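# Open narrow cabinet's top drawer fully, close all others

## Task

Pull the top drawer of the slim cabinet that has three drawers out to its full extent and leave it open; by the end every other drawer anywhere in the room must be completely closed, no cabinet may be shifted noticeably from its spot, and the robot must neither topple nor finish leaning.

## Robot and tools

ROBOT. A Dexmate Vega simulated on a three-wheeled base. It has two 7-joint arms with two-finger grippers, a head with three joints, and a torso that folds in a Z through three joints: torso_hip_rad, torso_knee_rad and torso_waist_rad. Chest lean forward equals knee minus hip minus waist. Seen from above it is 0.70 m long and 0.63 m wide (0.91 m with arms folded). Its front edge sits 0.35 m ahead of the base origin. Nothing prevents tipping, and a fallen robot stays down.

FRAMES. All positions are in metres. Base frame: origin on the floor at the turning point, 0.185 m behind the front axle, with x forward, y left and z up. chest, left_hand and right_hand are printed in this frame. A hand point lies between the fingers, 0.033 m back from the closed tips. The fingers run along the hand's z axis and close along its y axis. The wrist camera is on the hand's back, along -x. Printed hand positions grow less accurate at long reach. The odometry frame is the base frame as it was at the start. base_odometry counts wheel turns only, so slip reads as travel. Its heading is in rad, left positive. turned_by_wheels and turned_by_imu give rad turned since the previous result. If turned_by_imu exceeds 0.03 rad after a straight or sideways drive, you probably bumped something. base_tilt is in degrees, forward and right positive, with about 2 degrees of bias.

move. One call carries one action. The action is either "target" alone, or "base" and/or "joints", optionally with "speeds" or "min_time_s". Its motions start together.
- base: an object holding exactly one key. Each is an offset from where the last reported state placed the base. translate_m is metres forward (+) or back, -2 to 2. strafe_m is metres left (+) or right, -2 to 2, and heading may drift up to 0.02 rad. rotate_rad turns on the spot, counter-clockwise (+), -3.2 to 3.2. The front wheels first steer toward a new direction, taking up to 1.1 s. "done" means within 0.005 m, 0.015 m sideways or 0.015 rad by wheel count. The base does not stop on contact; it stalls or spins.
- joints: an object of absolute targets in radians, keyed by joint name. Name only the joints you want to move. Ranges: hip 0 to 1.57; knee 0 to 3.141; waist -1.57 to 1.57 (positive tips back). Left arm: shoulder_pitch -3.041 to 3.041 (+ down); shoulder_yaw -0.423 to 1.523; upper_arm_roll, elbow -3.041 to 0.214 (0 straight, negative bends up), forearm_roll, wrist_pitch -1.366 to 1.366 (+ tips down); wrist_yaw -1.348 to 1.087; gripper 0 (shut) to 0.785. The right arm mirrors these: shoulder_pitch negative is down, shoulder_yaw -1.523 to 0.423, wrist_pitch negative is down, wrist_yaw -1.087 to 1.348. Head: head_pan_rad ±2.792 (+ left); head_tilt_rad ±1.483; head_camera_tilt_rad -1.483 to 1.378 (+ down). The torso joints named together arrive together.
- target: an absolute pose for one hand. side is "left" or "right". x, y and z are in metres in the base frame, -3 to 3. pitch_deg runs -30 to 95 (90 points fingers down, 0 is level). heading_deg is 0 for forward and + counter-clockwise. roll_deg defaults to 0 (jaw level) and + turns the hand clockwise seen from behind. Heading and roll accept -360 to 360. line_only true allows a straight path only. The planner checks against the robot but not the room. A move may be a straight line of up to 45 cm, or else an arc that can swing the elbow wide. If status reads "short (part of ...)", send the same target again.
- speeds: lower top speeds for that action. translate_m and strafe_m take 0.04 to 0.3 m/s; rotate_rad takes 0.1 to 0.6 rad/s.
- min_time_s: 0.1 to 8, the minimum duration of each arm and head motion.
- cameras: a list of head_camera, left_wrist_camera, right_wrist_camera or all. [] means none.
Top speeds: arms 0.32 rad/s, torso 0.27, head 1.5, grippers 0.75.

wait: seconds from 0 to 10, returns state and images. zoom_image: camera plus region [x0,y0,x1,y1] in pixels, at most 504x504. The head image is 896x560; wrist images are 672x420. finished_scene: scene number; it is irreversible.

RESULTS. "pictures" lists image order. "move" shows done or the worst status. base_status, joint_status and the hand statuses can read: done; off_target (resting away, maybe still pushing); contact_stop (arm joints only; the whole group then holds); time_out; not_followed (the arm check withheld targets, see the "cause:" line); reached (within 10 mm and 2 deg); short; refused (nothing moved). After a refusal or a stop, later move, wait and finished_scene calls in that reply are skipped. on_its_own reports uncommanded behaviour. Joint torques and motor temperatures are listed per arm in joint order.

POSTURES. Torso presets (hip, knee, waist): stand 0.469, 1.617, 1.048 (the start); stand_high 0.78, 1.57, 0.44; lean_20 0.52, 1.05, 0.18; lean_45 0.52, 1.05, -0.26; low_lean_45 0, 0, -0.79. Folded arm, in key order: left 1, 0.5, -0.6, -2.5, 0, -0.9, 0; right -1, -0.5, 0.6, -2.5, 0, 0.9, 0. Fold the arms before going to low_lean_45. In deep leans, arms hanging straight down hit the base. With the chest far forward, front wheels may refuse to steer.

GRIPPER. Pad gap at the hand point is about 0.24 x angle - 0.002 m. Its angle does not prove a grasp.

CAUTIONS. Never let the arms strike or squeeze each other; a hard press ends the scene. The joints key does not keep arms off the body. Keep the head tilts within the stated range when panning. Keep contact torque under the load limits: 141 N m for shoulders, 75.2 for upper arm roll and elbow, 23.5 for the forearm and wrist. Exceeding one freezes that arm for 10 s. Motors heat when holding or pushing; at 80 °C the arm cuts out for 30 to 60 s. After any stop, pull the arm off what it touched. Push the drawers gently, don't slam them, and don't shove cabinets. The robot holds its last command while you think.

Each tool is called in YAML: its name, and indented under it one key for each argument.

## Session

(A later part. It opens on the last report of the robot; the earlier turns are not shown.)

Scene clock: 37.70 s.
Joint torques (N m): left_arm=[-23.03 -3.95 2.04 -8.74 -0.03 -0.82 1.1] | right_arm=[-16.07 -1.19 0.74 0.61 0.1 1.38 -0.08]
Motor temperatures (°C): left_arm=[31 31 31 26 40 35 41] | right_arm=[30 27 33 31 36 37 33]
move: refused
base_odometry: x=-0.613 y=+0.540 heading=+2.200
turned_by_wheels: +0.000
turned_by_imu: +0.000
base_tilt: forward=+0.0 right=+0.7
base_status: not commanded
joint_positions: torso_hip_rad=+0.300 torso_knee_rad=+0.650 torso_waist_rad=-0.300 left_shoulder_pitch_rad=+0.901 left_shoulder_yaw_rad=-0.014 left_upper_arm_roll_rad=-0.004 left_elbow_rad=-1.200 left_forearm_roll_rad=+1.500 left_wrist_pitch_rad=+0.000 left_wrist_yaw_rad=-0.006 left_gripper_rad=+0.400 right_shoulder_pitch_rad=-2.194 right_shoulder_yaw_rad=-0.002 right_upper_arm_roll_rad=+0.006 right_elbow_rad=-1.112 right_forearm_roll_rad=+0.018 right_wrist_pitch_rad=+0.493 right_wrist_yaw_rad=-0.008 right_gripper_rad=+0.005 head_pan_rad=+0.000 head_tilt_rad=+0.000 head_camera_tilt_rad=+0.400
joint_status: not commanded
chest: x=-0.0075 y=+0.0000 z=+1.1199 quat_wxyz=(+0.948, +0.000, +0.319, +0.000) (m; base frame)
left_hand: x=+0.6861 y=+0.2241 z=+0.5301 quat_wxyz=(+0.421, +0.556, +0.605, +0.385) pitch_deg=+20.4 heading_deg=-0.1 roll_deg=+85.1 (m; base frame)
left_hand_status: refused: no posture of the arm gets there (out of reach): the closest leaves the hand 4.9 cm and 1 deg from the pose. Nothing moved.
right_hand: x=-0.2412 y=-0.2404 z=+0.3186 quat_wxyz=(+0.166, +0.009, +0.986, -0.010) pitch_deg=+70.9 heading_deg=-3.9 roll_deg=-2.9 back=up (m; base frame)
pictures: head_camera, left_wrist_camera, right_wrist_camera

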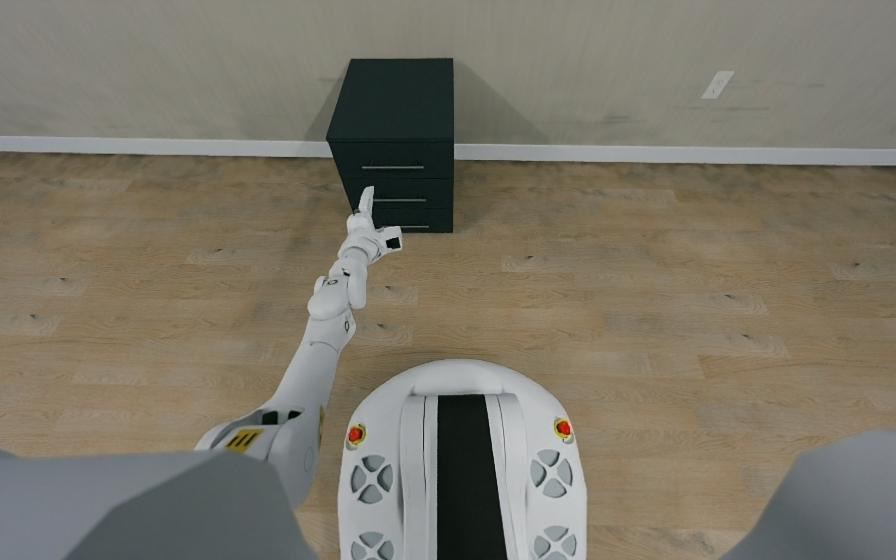

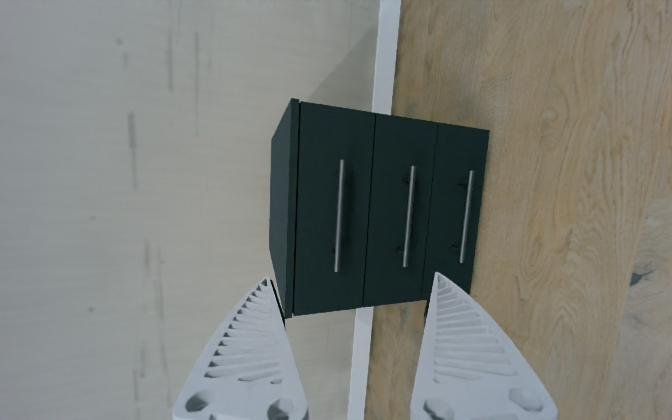

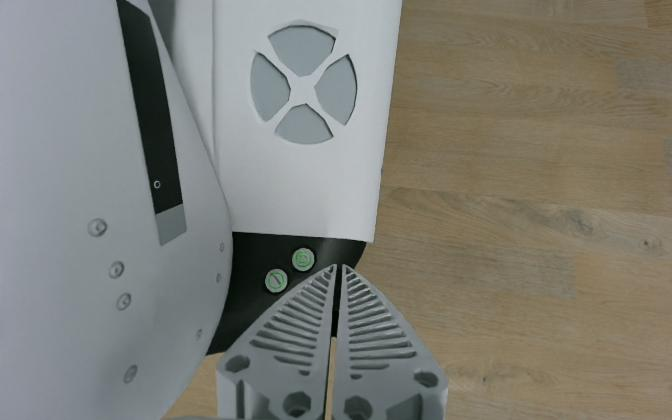

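move:
  target: {"side":"left","x":0.57,"y":0.14,"z":0.38,"pitch_deg":28,"heading_deg":0,"roll_deg":90}

move:
  base: {"translate_m":0.38}

Scene clock: 38.37 s.
Joint torques (N m): left_arm=[-22.69 -2.05 1.51 -7.53 0.18 -0.17 0.9] | right_arm=[-16.38 -1.96 0.08 1.2 0.05 1.48 -0.19]
Motor temperatures (°C): left_arm=[31 31 31 26 40 35 41] | right_arm=[30 27 33 31 36 37 33]
move: refused
base_odometry: x=-0.613 y=+0.540 heading=+2.200
turned_by_wheels: +0.000
turned_by_imu: +0.000
base_tilt: forward=+0.0 right=+0.7
base_status: not commanded
joint_positions: torso_hip_rad=+0.300 torso_knee_rad=+0.650 torso_waist_rad=-0.300 left_shoulder_pitch_rad=+0.900 left_shoulder_yaw_rad=-0.014 left_upper_arm_roll_rad=-0.004 left_elbow_rad=-1.200 left_forearm_roll_rad=+1.500 left_wrist_pitch_rad=+0.000 left_wrist_yaw_rad=-0.006 left_gripper_rad=+0.400 right_shoulder_pitch_rad=-2.194 right_shoulder_yaw_rad=-0.002 right_upper_arm_roll_rad=+0.006 right_elbow_rad=-1.112 right_forearm_roll_rad=+0.018 right_wrist_pitch_rad=+0.493 right_wrist_yaw_rad=-0.008 right_gripper_rad=+0.005 head_pan_rad=+0.000 head_tilt_rad=+0.000 head_camera_tilt_rad=+0.400
joint_status: not commanded
chest: x=-0.0075 y=+0.0000 z=+1.1199 quat_wxyz=(+0.948, +0.000, +0.319, +0.000) (m; base frame)
left_hand: x=+0.6865 y=+0.2241 z=+0.5305 quat_wxyz=(+0.421, +0.556, +0.605, +0.385) pitch_deg=+20.4 heading_deg=-0.1 roll_deg=+85.1 (m; base frame)
left_hand_status: refused: the best posture that gets there brings the left wrist within 0.6 cm of the torso (limit 2.6). Nothing moved.
right_hand: x=-0.2412 y=-0.2404 z=+0.3186 quat_wxyz=(+0.166, +0.009, +0.986, -0.010) pitch_deg=+70.9 heading_deg=-3.9 roll_deg=-2.9 back=up (m; base frame)
pictures: head_camera, left_wrist_camera, right_wrist_camera

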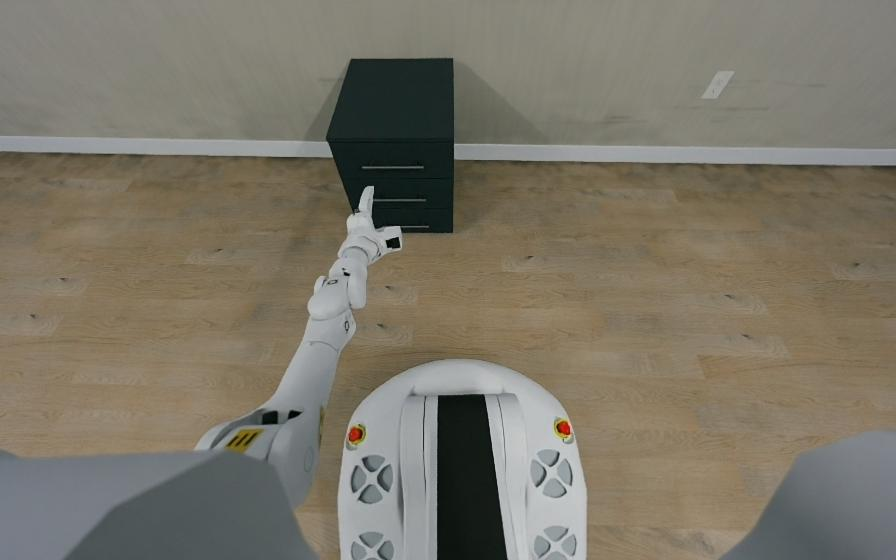

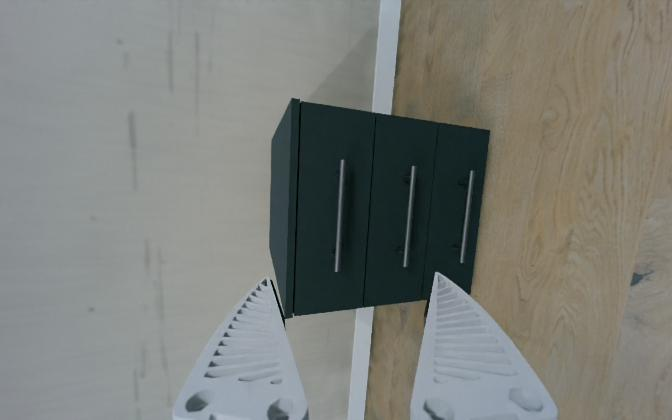

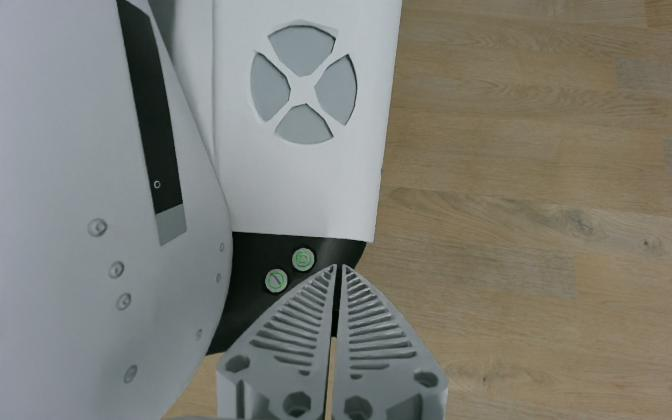

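not run: a stop came earlier in this reply.

move:
  target: {"side":"left","x":0.63,"y":0.2,"z":0.385,"pitch_deg":30,"heading_deg":0,"roll_deg":90}
  cameras: ["left_wrist_camera"]

Scene clock: 42.20 s.
Joint torques (N m): left_arm=[-23.56 -3.72 2.34 -4.87 0.44 -0.36 1.26] | right_arm=[-17.57 -1.37 0.65 1.65 -0.04 1.71 -0.22]
Motor temperatures (°C): left_arm=[32 31 31 26 40 35 41] | right_arm=[30 27 33 31 36 37 33]
move: done
base_odometry: x=-0.613 y=+0.540 heading=+2.200
turned_by_wheels: +0.000
turned_by_imu: +0.000
base_tilt: forward=+0.0 right=+0.7
base_status: not commanded
joint_positions: torso_hip_rad=+0.300 torso_knee_rad=+0.650 torso_waist_rad=-0.300 left_shoulder_pitch_rad=+0.694 left_shoulder_yaw_rad=-0.043 left_upper_arm_roll_rad=+0.040 left_elbow_rad=-0.549 left_forearm_roll_rad=+1.559 left_wrist_pitch_rad=+0.057 left_wrist_yaw_rad=+0.271 left_gripper_rad=+0.400 right_shoulder_pitch_rad=-2.194 right_shoulder_yaw_rad=-0.002 right_upper_arm_roll_rad=+0.006 right_elbow_rad=-1.112 right_forearm_roll_rad=+0.018 right_wrist_pitch_rad=+0.493 right_wrist_yaw_rad=-0.008 right_gripper_rad=+0.005 head_pan_rad=+0.000 head_tilt_rad=+0.000 head_camera_tilt_rad=+0.400
joint_status: not commanded
chest: x=-0.0075 y=+0.0000 z=+1.1199 quat_wxyz=(+0.948, +0.000, +0.319, +0.000) (m; base frame)
left_hand: x=+0.6300 y=+0.2003 z=+0.3852 quat_wxyz=(+0.354, +0.612, +0.613, +0.354) pitch_deg=+30.0 heading_deg=+0.0 roll_deg=+90.0 (m; base frame)
left_hand_status: reached (straight line, planned for 2.4 s): 0 mm and 0.0 deg off.
right_hand: x=-0.2412 y=-0.2404 z=+0.3186 quat_wxyz=(+0.166, +0.009, +0.986, -0.010) pitch_deg=+70.9 heading_deg=-3.9 roll_deg=-2.9 back=up (m; base frame)
pictures: left_wrist_camera

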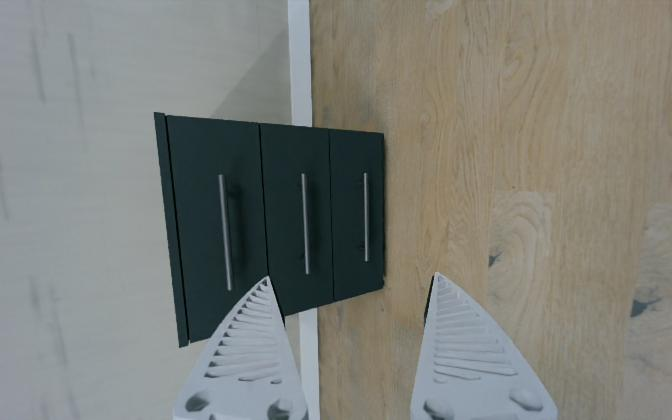

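move:
  base: {"translate_m":0.33}
  cameras: []

move:
  base: {"strafe_m":-0.05}

move:
  target: {"side":"left","x":0.63,"y":0.2,"z":0.395,"pitch_deg":30,"heading_deg":0,"roll_deg":90}
  cameras: ["left_wrist_camera"]

Scene clock: 45.33 s.
Joint torques (N m): left_arm=[-25.27 -3.46 2.46 -9.78 0.5 0.14 3.18] | right_arm=[-16.81 -1.33 0.25 1.88 0.08 1.3 0.06]
Motor temperatures (°C): left_arm=[32 31 31 26 40 35 41] | right_arm=[30 27 33 31 36 37 33]
move: done
base_odometry: x=-0.808 y=+0.807 heading=+2.199
turned_by_wheels: -0.001
turned_by_imu: -0.002
base_tilt: forward=+0.1 right=+0.8
base_status: done
joint_positions: torso_hip_rad=+0.300 torso_knee_rad=+0.650 torso_waist_rad=-0.300 left_shoulder_pitch_rad=+0.692 left_shoulder_yaw_rad=-0.043 left_upper_arm_roll_rad=+0.040 left_elbow_rad=-0.544 left_forearm_roll_rad=+1.559 left_wrist_pitch_rad=+0.058 left_wrist_yaw_rad=+0.272 left_gripper_rad=+0.400 right_shoulder_pitch_rad=-2.194 right_shoulder_yaw_rad=-0.002 right_upper_arm_roll_rad=+0.006 right_elbow_rad=-1.112 right_forearm_roll_rad=+0.018 right_wrist_pitch_rad=+0.493 right_wrist_yaw_rad=-0.008 right_gripper_rad=+0.005 head_pan_rad=+0.000 head_tilt_rad=+0.000 head_camera_tilt_rad=+0.400
joint_status: not commanded
chest: x=-0.0074 y=+0.0000 z=+1.1199 quat_wxyz=(+0.948, +0.000, +0.319, +0.000) (m; base frame)
left_hand: x=+0.6292 y=+0.2002 z=+0.3840 quat_wxyz=(+0.353, +0.613, +0.613, +0.353) pitch_deg=+30.1 heading_deg=+0.0 roll_deg=-90.0 (m; base frame)
right_hand: x=-0.2412 y=-0.2404 z=+0.3186 quat_wxyz=(+0.165, +0.009, +0.986, -0.010) pitch_deg=+70.9 heading_deg=-3.9 roll_deg=-2.9 back=up (m; base frame)
pictures: none
No camera images: "cameras" was empty.

Scene clock: 47.53 s.
Joint torques (N m): left_arm=[-27.93 -2.72 2.05 -10.92 0.72 -1.15 3.64] | right_arm=[-17.37 -0.41 0.13 0.61 0.07 1 -0.03]
Motor temperatures (°C): left_arm=[32 31 31 26 40 35 41] | right_arm=[30 27 33 31 36 37 33]
move: done
base_odometry: x=-0.767 y=+0.836 heading=+2.198
turned_by_wheels: -0.001
turned_by_imu: -0.002
base_tilt: forward=+0.1 right=+0.8
base_status: done
joint_positions: torso_hip_rad=+0.300 torso_knee_rad=+0.650 torso_waist_rad=-0.300 left_shoulder_pitch_rad=+0.693 left_shoulder_yaw_rad=-0.043 left_upper_arm_roll_rad=+0.040 left_elbow_rad=-0.544 left_forearm_roll_rad=+1.559 left_wrist_pitch_rad=+0.058 left_wrist_yaw_rad=+0.272 left_gripper_rad=+0.400 right_shoulder_pitch_rad=-2.194 right_shoulder_yaw_rad=-0.002 right_upper_arm_roll_rad=+0.006 right_elbow_rad=-1.112 right_forearm_roll_rad=+0.018 right_wrist_pitch_rad=+0.493 right_wrist_yaw_rad=-0.008 right_gripper_rad=+0.005 head_pan_rad=+0.000 head_tilt_rad=+0.000 head_camera_tilt_rad=+0.400
joint_status: not commanded
chest: x=-0.0073 y=+0.0000 z=+1.1199 quat_wxyz=(+0.948, +0.000, +0.319, +0.000) (m; base frame)
left_hand: x=+0.6291 y=+0.2003 z=+0.3839 quat_wxyz=(+0.353, +0.613, +0.613, +0.353) pitch_deg=+30.1 heading_deg=+0.0 roll_deg=-90.0 (m; base frame)
right_hand: x=-0.2412 y=-0.2404 z=+0.3186 quat_wxyz=(+0.165, +0.009, +0.986, -0.010) pitch_deg=+70.9 heading_deg=-3.9 roll_deg=-2.9 back=up (m; base frame)
pictures: head_camera, left_wrist_camera, right_wrist_camera

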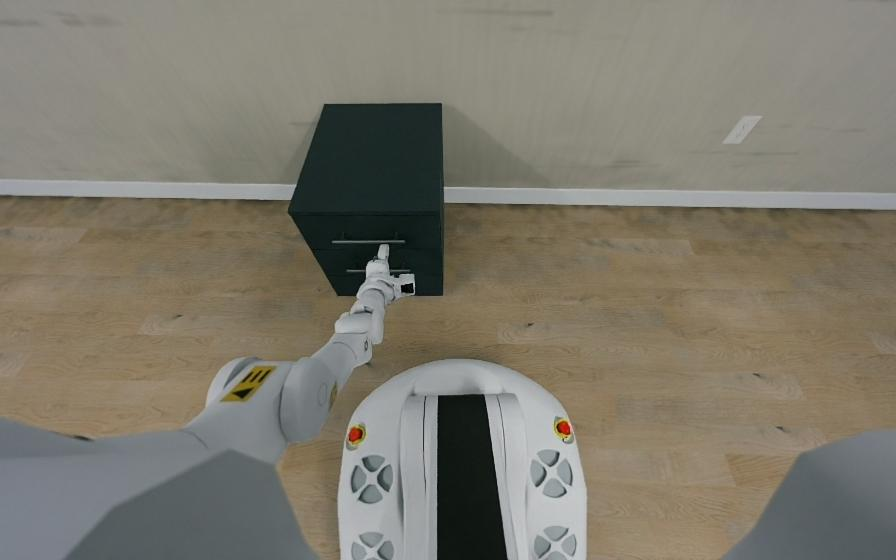

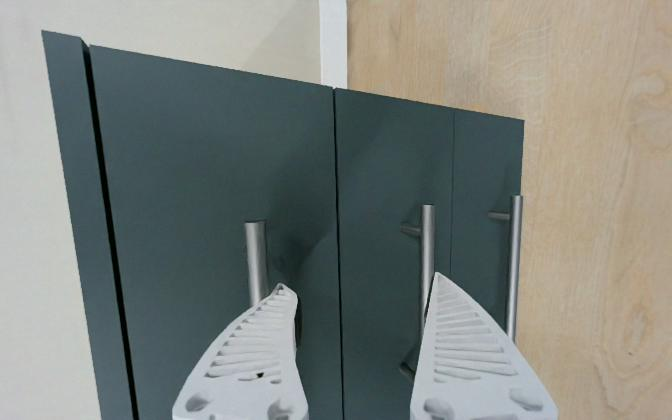

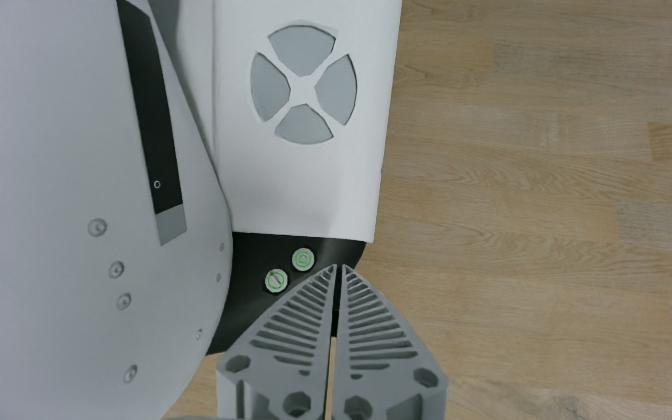

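Scene clock: 49.57 s.
Joint torques (N m): left_arm=[-30.84 0.24 3.57 -16.58 0.97 -0.95 5.36] | right_arm=[-17.01 -1.38 0.84 1 0.26 1.16 -0.04]
Motor temperatures (°C): left_arm=[32 31 31 26 40 35 41] | right_arm=[30 27 33 31 36 37 33]
move: done
base_odometry: x=-0.767 y=+0.836 heading=+2.198
turned_by_wheels: +0.000
turned_by_imu: +0.000
base_tilt: forward=+0.0 right=+0.8
base_status: not commanded
joint_positions: torso_hip_rad=+0.300 torso_knee_rad=+0.650 torso_waist_rad=-0.300 left_shoulder_pitch_rad=+0.768 left_shoulder_yaw_rad=-0.040 left_upper_arm_roll_rad=+0.043 left_elbow_rad=-0.706 left_forearm_roll_rad=+1.564 left_wrist_pitch_rad=+0.059 left_wrist_yaw_rad=+0.184 left_gripper_rad=+0.400 right_shoulder_pitch_rad=-2.194 right_shoulder_yaw_rad=-0.002 right_upper_arm_roll_rad=+0.006 right_elbow_rad=-1.112 right_forearm_roll_rad=+0.018 right_wrist_pitch_rad=+0.493 right_wrist_yaw_rad=-0.008 right_gripper_rad=+0.005 head_pan_rad=+0.000 head_tilt_rad=+0.000 head_camera_tilt_rad=+0.400
joint_status: not commanded
chest: x=-0.0072 y=+0.0000 z=+1.1199 quat_wxyz=(+0.948, +0.000, +0.320, +0.000) (m; base frame)
left_hand: x=+0.6289 y=+0.2002 z=+0.3931 quat_wxyz=(+0.352, +0.613, +0.613, +0.353) pitch_deg=+30.2 heading_deg=+0.0 roll_deg=+90.0 (m; base frame)
left_hand_status: reached (straight line, planned for 0.9 s): 2 mm and 0.2 deg off.
right_hand: x=-0.2413 y=-0.2404 z=+0.3187 quat_wxyz=(+0.165, +0.009, +0.986, -0.010) pitch_deg=+70.9 heading_deg=-3.9 roll_deg=-2.9 back=up (m; base frame)
pictures: left_wrist_camera

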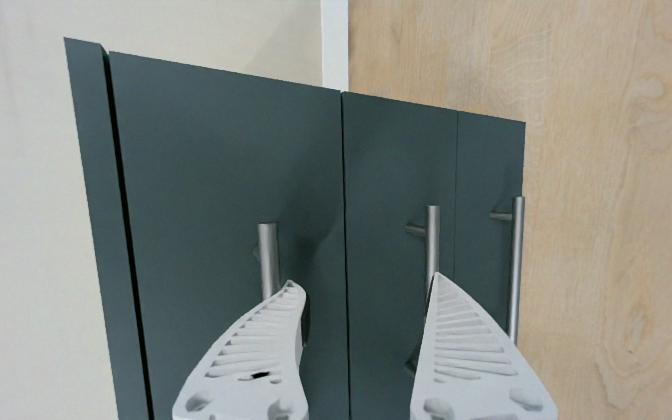

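move:
  base: {"translate_m":-0.1}
  cameras: []

move:
  target: {"side":"left","x":0.64,"y":0.2,"z":0.445,"pitch_deg":30,"heading_deg":0,"roll_deg":90}
  cameras: ["left_wrist_camera","head_camera"]

Scene clock: 52.17 s.
Joint torques (N m): left_arm=[-21.27 -1.22 2.2 -5.18 0.37 -0.31 1.17] | right_arm=[-18.09 -0.68 0.82 0.67 0.02 1.58 0.15]
Motor temperatures (°C): left_arm=[32 31 31 27 40 35 42] | right_arm=[30 27 33 31 36 37 33]
move: done
base_odometry: x=-0.709 y=+0.755 heading=+2.199
turned_by_wheels: +0.001
turned_by_imu: -0.001
base_tilt: forward=+0.0 right=+0.8
base_status: done
joint_positions: torso_hip_rad=+0.300 torso_knee_rad=+0.650 torso_waist_rad=-0.300 left_shoulder_pitch_rad=+0.769 left_shoulder_yaw_rad=-0.040 left_upper_arm_roll_rad=+0.044 left_elbow_rad=-0.711 left_forearm_roll_rad=+1.564 left_wrist_pitch_rad=+0.059 left_wrist_yaw_rad=+0.184 left_gripper_rad=+0.400 right_shoulder_pitch_rad=-2.194 right_shoulder_yaw_rad=-0.002 right_upper_arm_roll_rad=+0.006 right_elbow_rad=-1.112 right_forearm_roll_rad=+0.018 right_wrist_pitch_rad=+0.493 right_wrist_yaw_rad=-0.008 right_gripper_rad=+0.005 head_pan_rad=+0.000 head_tilt_rad=+0.000 head_camera_tilt_rad=+0.400
joint_status: not commanded
chest: x=-0.0075 y=+0.0000 z=+1.1199 quat_wxyz=(+0.948, +0.000, +0.319, +0.000) (m; base frame)
left_hand: x=+0.6298 y=+0.2002 z=+0.3949 quat_wxyz=(+0.353, +0.612, +0.613, +0.353) pitch_deg=+30.0 heading_deg=+0.0 roll_deg=+90.0 (m; base frame)
right_hand: x=-0.2411 y=-0.2404 z=+0.3186 quat_wxyz=(+0.166, +0.009, +0.986, -0.010) pitch_deg=+70.9 heading_deg=-3.9 roll_deg=-2.9 back=up (m; base frame)
pictures: none
No camera images: "cameras" was empty.

Scene clock: 54.97 s.
Joint torques (N m): left_arm=[-10.05 -0.36 1.69 -6.57 0.23 0.57 0.8] | right_arm=[-16.21 -1.24 0.76 0.63 0.17 1.41 -0.04]
Motor temperatures (°C): left_arm=[32 31 31 27 40 35 41] | right_arm=[30 27 33 31 36 37 33]
move: done
base_odometry: x=-0.709 y=+0.755 heading=+2.199
turned_by_wheels: +0.000
turned_by_imu: +0.000
base_tilt: forward=+0.0 right=+0.8
base_status: not commanded
joint_positions: torso_hip_rad=+0.300 torso_knee_rad=+0.650 torso_waist_rad=-0.300 left_shoulder_pitch_rad=+0.905 left_shoulder_yaw_rad=-0.034 left_upper_arm_roll_rad=+0.052 left_elbow_rad=-1.087 left_forearm_roll_rad=+1.576 left_wrist_pitch_rad=+0.062 left_wrist_yaw_rad=-0.057 left_gripper_rad=+0.400 right_shoulder_pitch_rad=-2.194 right_shoulder_yaw_rad=-0.002 right_upper_arm_roll_rad=+0.006 right_elbow_rad=-1.112 right_forearm_roll_rad=+0.018 right_wrist_pitch_rad=+0.493 right_wrist_yaw_rad=-0.008 right_gripper_rad=+0.005 head_pan_rad=+0.000 head_tilt_rad=+0.000 head_camera_tilt_rad=+0.400
joint_status: not commanded
chest: x=-0.0075 y=+0.0000 z=+1.1199 quat_wxyz=(+0.948, +0.000, +0.319, +0.000) (m; base frame)
left_hand: x=+0.6399 y=+0.2001 z=+0.4444 quat_wxyz=(+0.354, +0.612, +0.612, +0.353) pitch_deg=+30.0 heading_deg=+0.0 roll_deg=+90.0 (m; base frame)
left_hand_status: reached (straight line, planned for 1.5 s): 1 mm and 0.0 deg off.
right_hand: x=-0.2411 y=-0.2404 z=+0.3186 quat_wxyz=(+0.166, +0.009, +0.986, -0.010) pitch_deg=+70.9 heading_deg=-3.9 roll_deg=-2.9 back=up (m; base frame)
pictures: head_camera, left_wrist_camera

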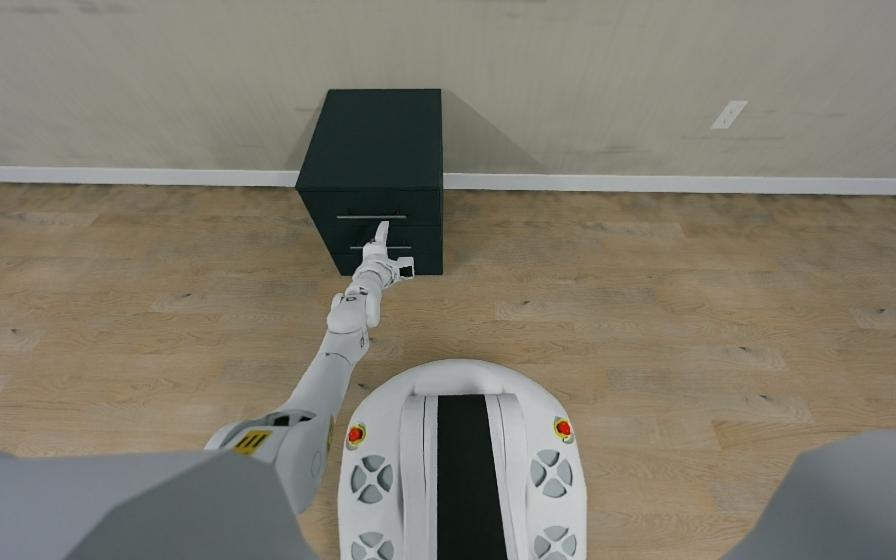

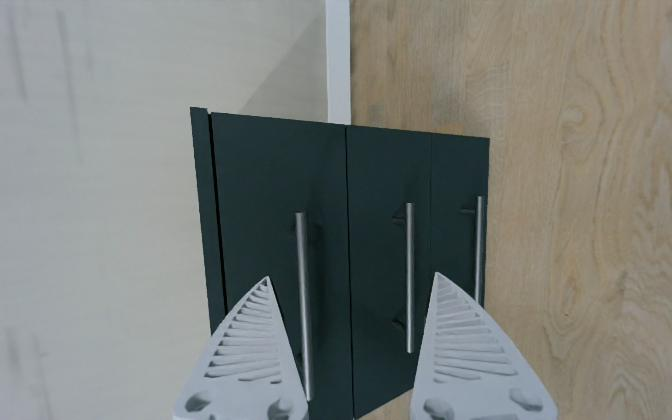

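move:
  base: {"translate_m":0.115}
  speeds: {"translate_m":0.1}
  cameras: ["left_wrist_camera","head_camera"]

zoom_image:
  camera: "head_camera"
  region: [280, 150, 480, 350]

Scene clock: 57.13 s.
Joint torques (N m): left_arm=[-14.49 0.97 2.22 -6.17 0.3 -0.26 -0.02] | right_arm=[-16.27 -1.78 0.41 1.37 -0.01 1.61 0.15]
Motor temperatures (°C): left_arm=[32 31 31 27 40 35 41] | right_arm=[30 27 33 31 36 37 33]
move: done
base_odometry: x=-0.776 y=+0.848 heading=+2.199
turned_by_wheels: +0.001
turned_by_imu: +0.000
base_tilt: forward=+0.0 right=+0.8
base_status: done
joint_positions: torso_hip_rad=+0.300 torso_knee_rad=+0.650 torso_waist_rad=-0.300 left_shoulder_pitch_rad=+0.907 left_shoulder_yaw_rad=-0.034 left_upper_arm_roll_rad=+0.053 left_elbow_rad=-1.091 left_forearm_roll_rad=+1.576 left_wrist_pitch_rad=+0.062 left_wrist_yaw_rad=-0.059 left_gripper_rad=+0.400 right_shoulder_pitch_rad=-2.194 right_shoulder_yaw_rad=-0.002 right_upper_arm_roll_rad=+0.006 right_elbow_rad=-1.112 right_forearm_roll_rad=+0.018 right_wrist_pitch_rad=+0.493 right_wrist_yaw_rad=-0.008 right_gripper_rad=+0.005 head_pan_rad=+0.000 head_tilt_rad=+0.000 head_camera_tilt_rad=+0.400
joint_status: not commanded
chest: x=-0.0075 y=+0.0000 z=+1.1199 quat_wxyz=(+0.948, +0.000, +0.319, +0.000) (m; base frame)
left_hand: x=+0.6400 y=+0.2000 z=+0.4451 quat_wxyz=(+0.354, +0.612, +0.612, +0.354) pitch_deg=+30.0 heading_deg=+0.0 roll_deg=+90.0 (m; base frame)
right_hand: x=-0.2411 y=-0.2404 z=+0.3186 quat_wxyz=(+0.166, +0.009, +0.986, -0.010) pitch_deg=+70.9 heading_deg=-3.9 roll_deg=-2.9 back=up (m; base frame)
pictures: head_camera, left_wrist_camera

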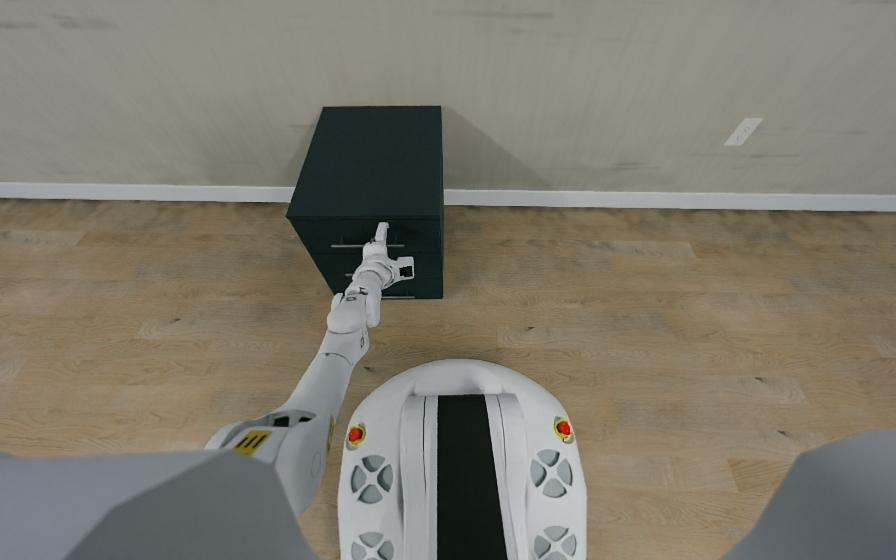

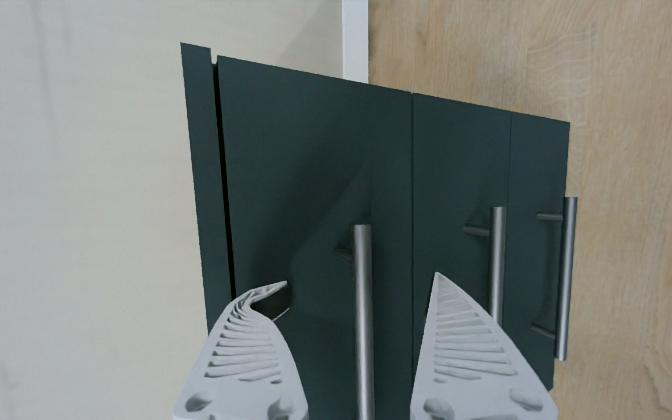

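Scaled by 2.520 from the camera's 896x560 image, which has a finer 960x600 frame.

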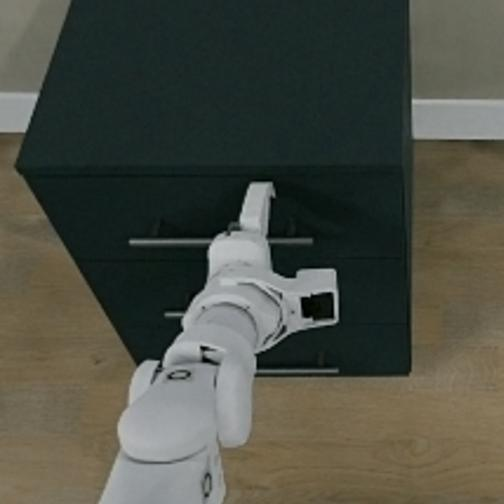

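move:
  base: {"translate_m":-0.025}
  cameras: []

move:
  joints: {"left_gripper_rad":0.0}
  cameras: ["left_wrist_camera"]

move:
  base: {"translate_m":-0.25}
  speeds: {"translate_m":0.12}

Scene clock: 58.77 s.
Joint torques (N m): left_arm=[-19.56 1.55 2.15 -6.61 0.23 -0.5 1.35] | right_arm=[-15.85 -0.94 0.89 1.25 0.09 0.88 0.11]
Motor temperatures (°C): left_arm=[32 31 31 27 40 35 41] | right_arm=[30 27 33 31 36 37 33]
move: done
base_odometry: x=-0.761 y=+0.828 heading=+2.199
turned_by_wheels: +0.000
turned_by_imu: -0.001
base_tilt: forward=+0.0 right=+0.8
base_status: done
joint_positions: torso_hip_rad=+0.300 torso_knee_rad=+0.650 torso_waist_rad=-0.300 left_shoulder_pitch_rad=+0.907 left_shoulder_yaw_rad=-0.034 left_upper_arm_roll_rad=+0.053 left_elbow_rad=-1.091 left_forearm_roll_rad=+1.576 left_wrist_pitch_rad=+0.062 left_wrist_yaw_rad=-0.059 left_gripper_rad=+0.400 right_shoulder_pitch_rad=-2.194 right_shoulder_yaw_rad=-0.002 right_upper_arm_roll_rad=+0.006 right_elbow_rad=-1.112 right_forearm_roll_rad=+0.018 right_wrist_pitch_rad=+0.493 right_wrist_yaw_rad=-0.008 right_gripper_rad=+0.005 head_pan_rad=+0.000 head_tilt_rad=+0.000 head_camera_tilt_rad=+0.400
joint_status: not commanded
chest: x=-0.0075 y=+0.0000 z=+1.1199 quat_wxyz=(+0.948, +0.000, +0.319, +0.000) (m; base frame)
left_hand: x=+0.6398 y=+0.2001 z=+0.4448 quat_wxyz=(+0.353, +0.612, +0.613, +0.353) pitch_deg=+30.0 heading_deg=+0.0 roll_deg=+90.0 (m; base frame)
right_hand: x=-0.2411 y=-0.2404 z=+0.3186 quat_wxyz=(+0.166, +0.009, +0.986, -0.010) pitch_deg=+70.9 heading_deg=-3.9 roll_deg=-2.9 back=up (m; base frame)
pictures: none
No camera images: "cameras" was empty.

Scene clock: 59.73 s.
Joint torques (N m): left_arm=[-13.23 -0.05 1.77 -3.8 0.23 -0.6 -0.43] | right_arm=[-16.13 -0.7 0.12 1.07 0.03 1.33 0.12]
Motor temperatures (°C): left_arm=[32 31 31 27 40 35 41] | right_arm=[30 27 33 31 36 37 33]
move: done
base_odometry: x=-0.761 y=+0.828 heading=+2.199
turned_by_wheels: +0.000
turned_by_imu: +0.000
base_tilt: forward=+0.0 right=+0.8
base_status: not commanded
joint_positions: torso_hip_rad=+0.300 torso_knee_rad=+0.650 torso_waist_rad=-0.300 left_shoulder_pitch_rad=+0.907 left_shoulder_yaw_rad=-0.034 left_upper_arm_roll_rad=+0.053 left_elbow_rad=-1.091 left_forearm_roll_rad=+1.576 left_wrist_pitch_rad=+0.062 left_wrist_yaw_rad=-0.059 left_gripper_rad=+0.000 right_shoulder_pitch_rad=-2.194 right_shoulder_yaw_rad=-0.002 right_upper_arm_roll_rad=+0.006 right_elbow_rad=-1.112 right_forearm_roll_rad=+0.018 right_wrist_pitch_rad=+0.493 right_wrist_yaw_rad=-0.008 right_gripper_rad=+0.005 head_pan_rad=+0.000 head_tilt_rad=+0.000 head_camera_tilt_rad=+0.400
joint_status: all done
chest: x=-0.0075 y=+0.0000 z=+1.1199 quat_wxyz=(+0.948, +0.000, +0.319, +0.000) (m; base frame)
left_hand: x=+0.6401 y=+0.2001 z=+0.4453 quat_wxyz=(+0.354, +0.612, +0.612, +0.354) pitch_deg=+30.0 heading_deg=+0.0 roll_deg=+90.0 (m; base frame)
right_hand: x=-0.2411 y=-0.2404 z=+0.3186 quat_wxyz=(+0.166, +0.009, +0.986, -0.010) pitch_deg=+70.9 heading_deg=-3.9 roll_deg=-2.9 back=up (m; base frame)
pictures: left_wrist_camera

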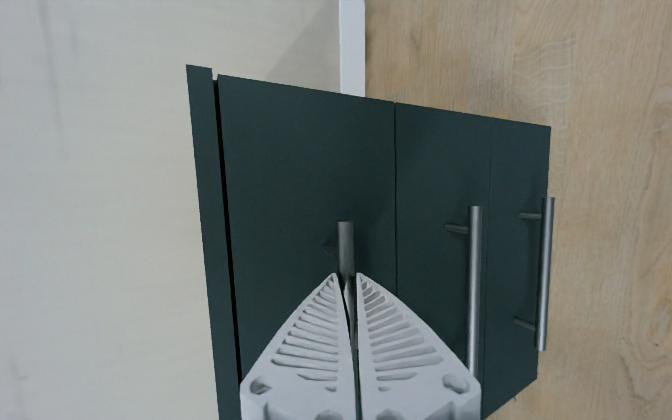

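Scene clock: 62.80 s.
Joint torques (N m): left_arm=[-13.28 1.75 2.13 -5.88 0.04 -0.02 0.72] | right_arm=[-17.51 -0.96 0.35 1.82 -0.03 0.65 0.03]
Motor temperatures (°C): left_arm=[32 31 31 27 40 35 41] | right_arm=[30 27 33 31 36 37 33]
move: done
base_odometry: x=-0.615 y=+0.626 heading=+2.200
turned_by_wheels: +0.001
turned_by_imu: +0.003
base_tilt: forward=+0.1 right=+0.7
base_status: done
joint_positions: torso_hip_rad=+0.300 torso_knee_rad=+0.650 torso_waist_rad=-0.300 left_shoulder_pitch_rad=+0.907 left_shoulder_yaw_rad=-0.034 left_upper_arm_roll_rad=+0.053 left_elbow_rad=-1.091 left_forearm_roll_rad=+1.576 left_wrist_pitch_rad=+0.062 left_wrist_yaw_rad=-0.059 left_gripper_rad=+0.000 right_shoulder_pitch_rad=-2.194 right_shoulder_yaw_rad=-0.002 right_upper_arm_roll_rad=+0.006 right_elbow_rad=-1.112 right_forearm_roll_rad=+0.018 right_wrist_pitch_rad=+0.493 right_wrist_yaw_rad=-0.008 right_gripper_rad=+0.005 head_pan_rad=+0.000 head_tilt_rad=+0.000 head_camera_tilt_rad=+0.400
joint_status: not commanded
chest: x=-0.0075 y=+0.0000 z=+1.1199 quat_wxyz=(+0.948, +0.000, +0.319, +0.000) (m; base frame)
left_hand: x=+0.6400 y=+0.2001 z=+0.4450 quat_wxyz=(+0.354, +0.612, +0.612, +0.354) pitch_deg=+30.0 heading_deg=+0.0 roll_deg=+90.0 (m; base frame)
right_hand: x=-0.2411 y=-0.2404 z=+0.3186 quat_wxyz=(+0.166, +0.009, +0.986, -0.010) pitch_deg=+70.9 heading_deg=-3.9 roll_deg=-2.9 back=up (m; base frame)
pictures: head_camera, left_wrist_camera, right_wrist_camera

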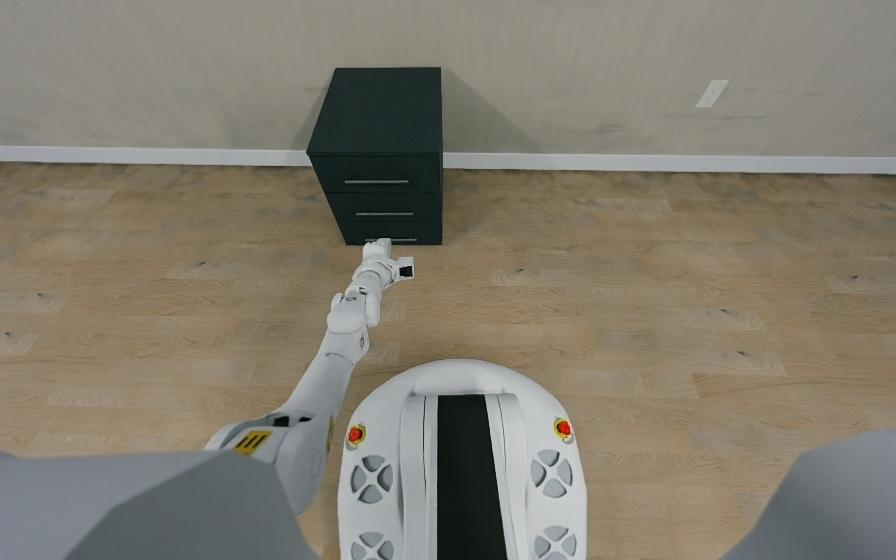

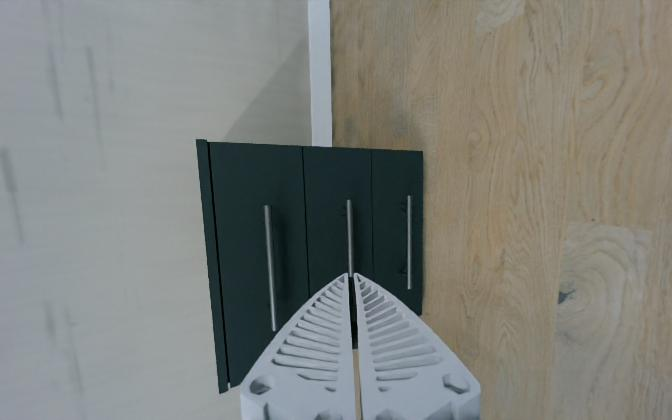

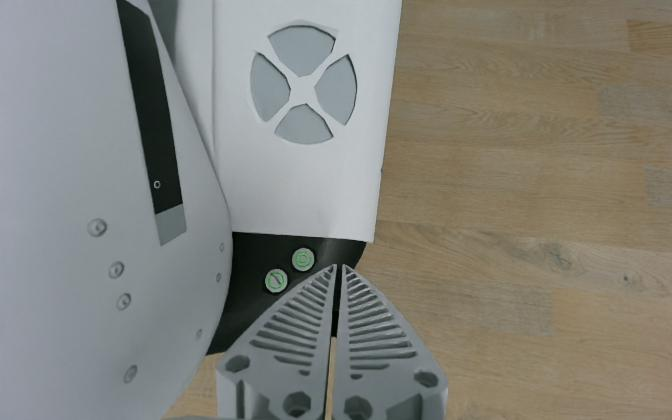

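move:
  target: {"side":"left","x":0.583,"y":0.2,"z":0.519,"pitch_deg":55,"heading_deg":0,"roll_deg":90}
  cameras: []

move:
  base: {"translate_m":0.26}
  joints: {"left_gripper_rad":0.2}
  cameras: ["left_wrist_camera","head_camera"]

zoom_image:
  camera: "head_camera"
  region: [280, 150, 480, 350]

Scene clock: 68.30 s.
Joint torques (N m): left_arm=[-22.26 -2.75 3.33 -7.52 0.24 0.09 0.57] | right_arm=[-18.05 -1.04 0.64 1.55 0.13 1.46 -0.01]
Motor temperatures (°C): left_arm=[32 31 31 27 40 35 41] | right_arm=[30 27 33 31 36 37 33]
move: done
base_odometry: x=-0.615 y=+0.626 heading=+2.200
turned_by_wheels: +0.000
turned_by_imu: +0.000
base_tilt: forward=+0.0 right=+0.8
base_status: not commanded
joint_positions: torso_hip_rad=+0.300 torso_knee_rad=+0.650 torso_waist_rad=-0.300 left_shoulder_pitch_rad=+0.944 left_shoulder_yaw_rad=-0.028 left_upper_arm_roll_rad=+0.065 left_elbow_rad=-1.711 left_forearm_roll_rad=+1.608 left_wrist_pitch_rad=+0.060 left_wrist_yaw_rad=-1.078 left_gripper_rad=+0.000 right_shoulder_pitch_rad=-2.194 right_shoulder_yaw_rad=-0.002 right_upper_arm_roll_rad=+0.006 right_elbow_rad=-1.112 right_forearm_roll_rad=+0.018 right_wrist_pitch_rad=+0.493 right_wrist_yaw_rad=-0.008 right_gripper_rad=+0.005 head_pan_rad=+0.000 head_tilt_rad=+0.000 head_camera_tilt_rad=+0.400
joint_status: not commanded
chest: x=-0.0075 y=+0.0000 z=+1.1199 quat_wxyz=(+0.948, +0.000, +0.319, +0.000) (m; base frame)
left_hand: x=+0.5831 y=+0.2002 z=+0.5184 quat_wxyz=(+0.213, +0.674, +0.674, +0.213) pitch_deg=+54.9 heading_deg=+0.0 roll_deg=-90.0 (m; base frame)
left_hand_status: reached (straight line, planned for 3.5 s): 1 mm and 0.1 deg off.
right_hand: x=-0.2411 y=-0.2404 z=+0.3186 quat_wxyz=(+0.166, +0.009, +0.986, -0.010) pitch_deg=+70.9 heading_deg=-3.9 roll_deg=-2.9 back=up (m; base frame)
pictures: none
No camera images: "cameras" was empty.

Scene clock: 70.73 s.
Joint torques (N m): left_arm=[-21.82 -3.15 1.44 -8.06 0.16 -0.05 0.35] | right_arm=[-16.68 -0.78 0.84 1.99 0.11 0.86 -0.04]
Motor temperatures (°C): left_arm=[32 31 31 27 40 35 41] | right_arm=[30 27 33 31 36 37 33]
move: done
base_odometry: x=-0.767 y=+0.836 heading=+2.200
turned_by_wheels: +0.000
turned_by_imu: -0.002
base_tilt: forward=+0.0 right=+0.8
base_status: done
joint_positions: torso_hip_rad=+0.300 torso_knee_rad=+0.650 torso_waist_rad=-0.300 left_shoulder_pitch_rad=+0.943 left_shoulder_yaw_rad=-0.028 left_upper_arm_roll_rad=+0.065 left_elbow_rad=-1.713 left_forearm_roll_rad=+1.608 left_wrist_pitch_rad=+0.060 left_wrist_yaw_rad=-1.082 left_gripper_rad=+0.200 right_shoulder_pitch_rad=-2.194 right_shoulder_yaw_rad=-0.002 right_upper_arm_roll_rad=+0.006 right_elbow_rad=-1.112 right_forearm_roll_rad=+0.018 right_wrist_pitch_rad=+0.493 right_wrist_yaw_rad=-0.008 right_gripper_rad=+0.005 head_pan_rad=+0.000 head_tilt_rad=+0.000 head_camera_tilt_rad=+0.400
joint_status: all done
chest: x=-0.0074 y=+0.0000 z=+1.1199 quat_wxyz=(+0.948, +0.000, +0.319, +0.000) (m; base frame)
left_hand: x=+0.5828 y=+0.2002 z=+0.5187 quat_wxyz=(+0.212, +0.674, +0.675, +0.213) pitch_deg=+55.0 heading_deg=+0.0 roll_deg=-90.0 (m; base frame)
right_hand: x=-0.2411 y=-0.2404 z=+0.3186 quat_wxyz=(+0.166, +0.009, +0.986, -0.010) pitch_deg=+70.9 heading_deg=-3.9 roll_deg=-2.9 back=up (m; base frame)
pictures: head_camera, left_wrist_camera

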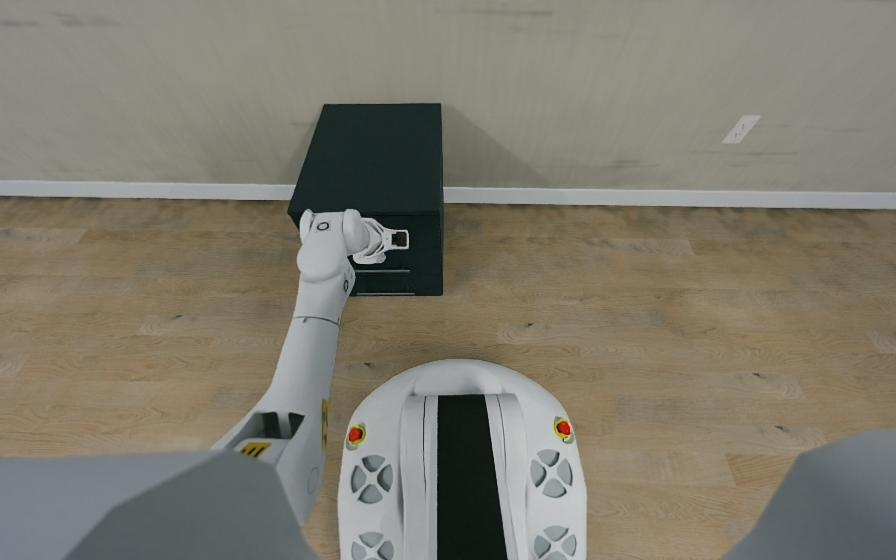

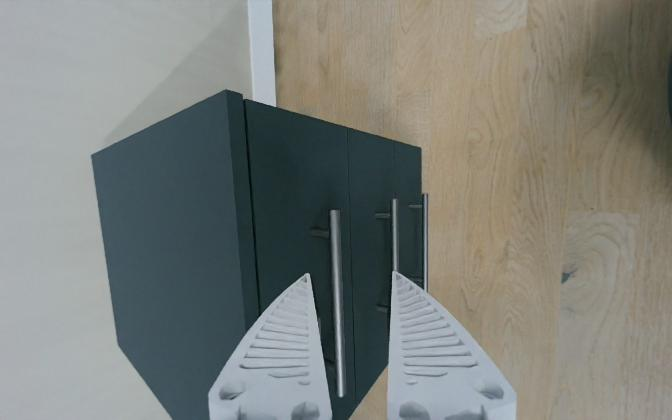

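Scaled by 2.520 from the camera's 896x560 image, which has a finer 960x600 frame.

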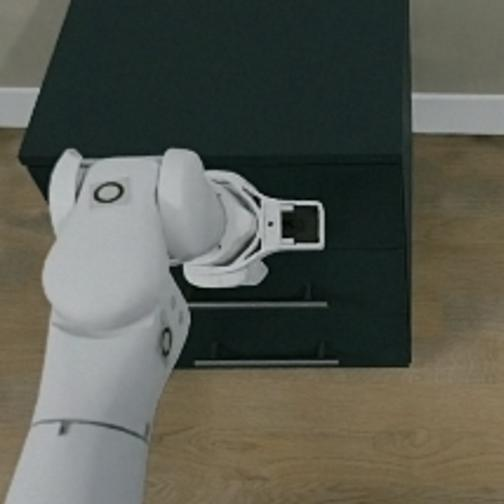

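move:
  target: {"side":"left","x":0.648,"y":0.2,"z":0.44,"pitch_deg":55,"heading_deg":0,"roll_deg":90,"line_only":true}
  cameras: ["left_wrist_camera","head_camera"]

zoom_image:
  camera: "left_wrist_camera"
  region: [200, 150, 500, 420]

Scene clock: 74.47 s.
Joint torques (N m): left_arm=[-25.73 -3.47 -3.54 -6.5 -0.24 -0.42 0.97] | right_arm=[-16.89 -0.97 0.5 0.78 0.11 1.37 -0.09]
Motor temperatures (°C): left_arm=[32 31 31 27 40 35 41] | right_arm=[30 27 33 31 36 37 33]
move: done
base_odometry: x=-0.767 y=+0.836 heading=+2.200
turned_by_wheels: +0.000
turned_by_imu: +0.000
base_tilt: forward=+0.0 right=+0.8
base_status: not commanded
joint_positions: torso_hip_rad=+0.300 torso_knee_rad=+0.650 torso_waist_rad=-0.300 left_shoulder_pitch_rad=+0.681 left_shoulder_yaw_rad=-0.037 left_upper_arm_roll_rad=+0.047 left_elbow_rad=-1.139 left_forearm_roll_rad=+1.585 left_wrist_pitch_rad=+0.058 left_wrist_yaw_rad=-0.769 left_gripper_rad=+0.200 right_shoulder_pitch_rad=-2.194 right_shoulder_yaw_rad=-0.002 right_upper_arm_roll_rad=+0.006 right_elbow_rad=-1.112 right_forearm_roll_rad=+0.018 right_wrist_pitch_rad=+0.493 right_wrist_yaw_rad=-0.008 right_gripper_rad=+0.005 head_pan_rad=+0.000 head_tilt_rad=+0.000 head_camera_tilt_rad=+0.400
joint_status: not commanded
chest: x=-0.0074 y=+0.0000 z=+1.1199 quat_wxyz=(+0.948, +0.000, +0.319, +0.000) (m; base frame)
left_hand: x=+0.6474 y=+0.2000 z=+0.4402 quat_wxyz=(+0.212, +0.675, +0.674, +0.213) pitch_deg=+55.0 heading_deg=+0.0 roll_deg=-90.0 (m; base frame)
left_hand_status: reached (straight line, planned for 2.1 s): 1 mm and 0.0 deg off.
right_hand: x=-0.2411 y=-0.2404 z=+0.3186 quat_wxyz=(+0.166, +0.009, +0.986, -0.010) pitch_deg=+70.9 heading_deg=-3.9 roll_deg=-2.9 back=up (m; base frame)
pictures: head_camera, left_wrist_camera

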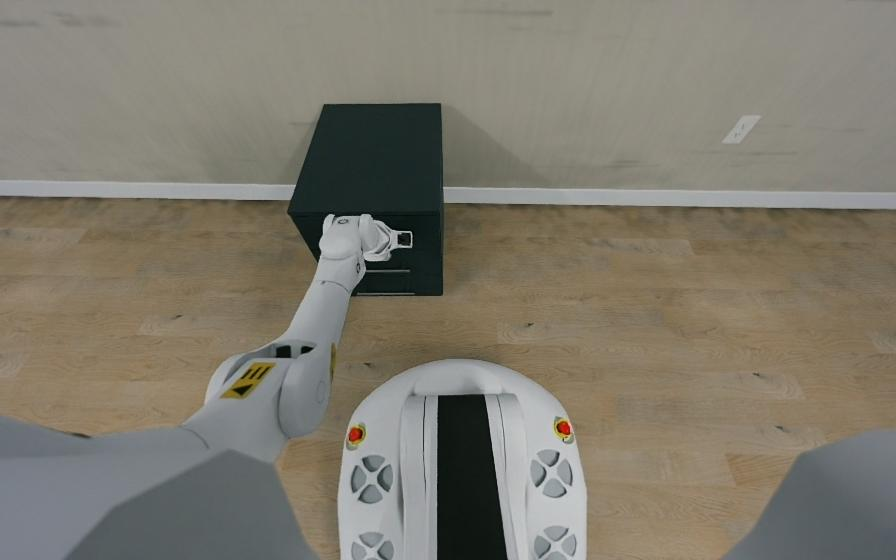

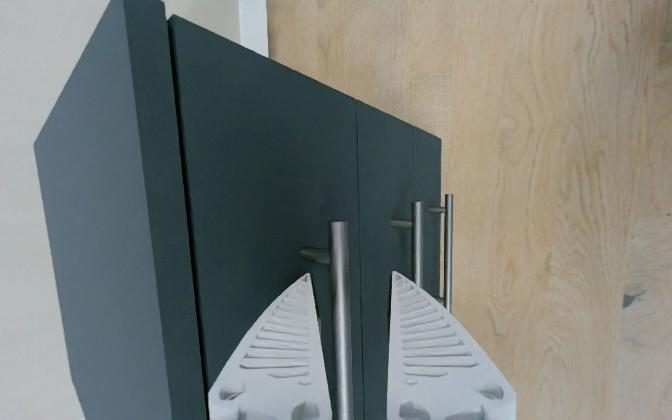

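Scaled by 1.680 from the camera's 672x420 image, which has a finer 960x600 frame.

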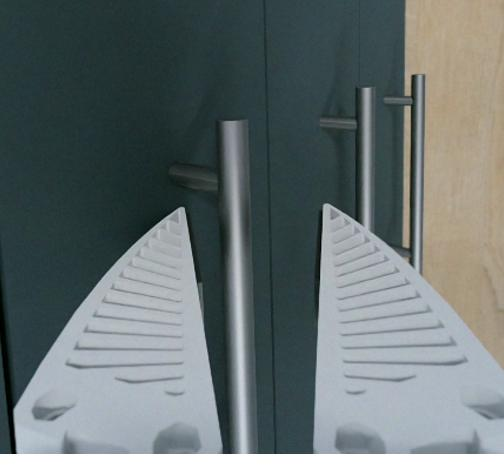

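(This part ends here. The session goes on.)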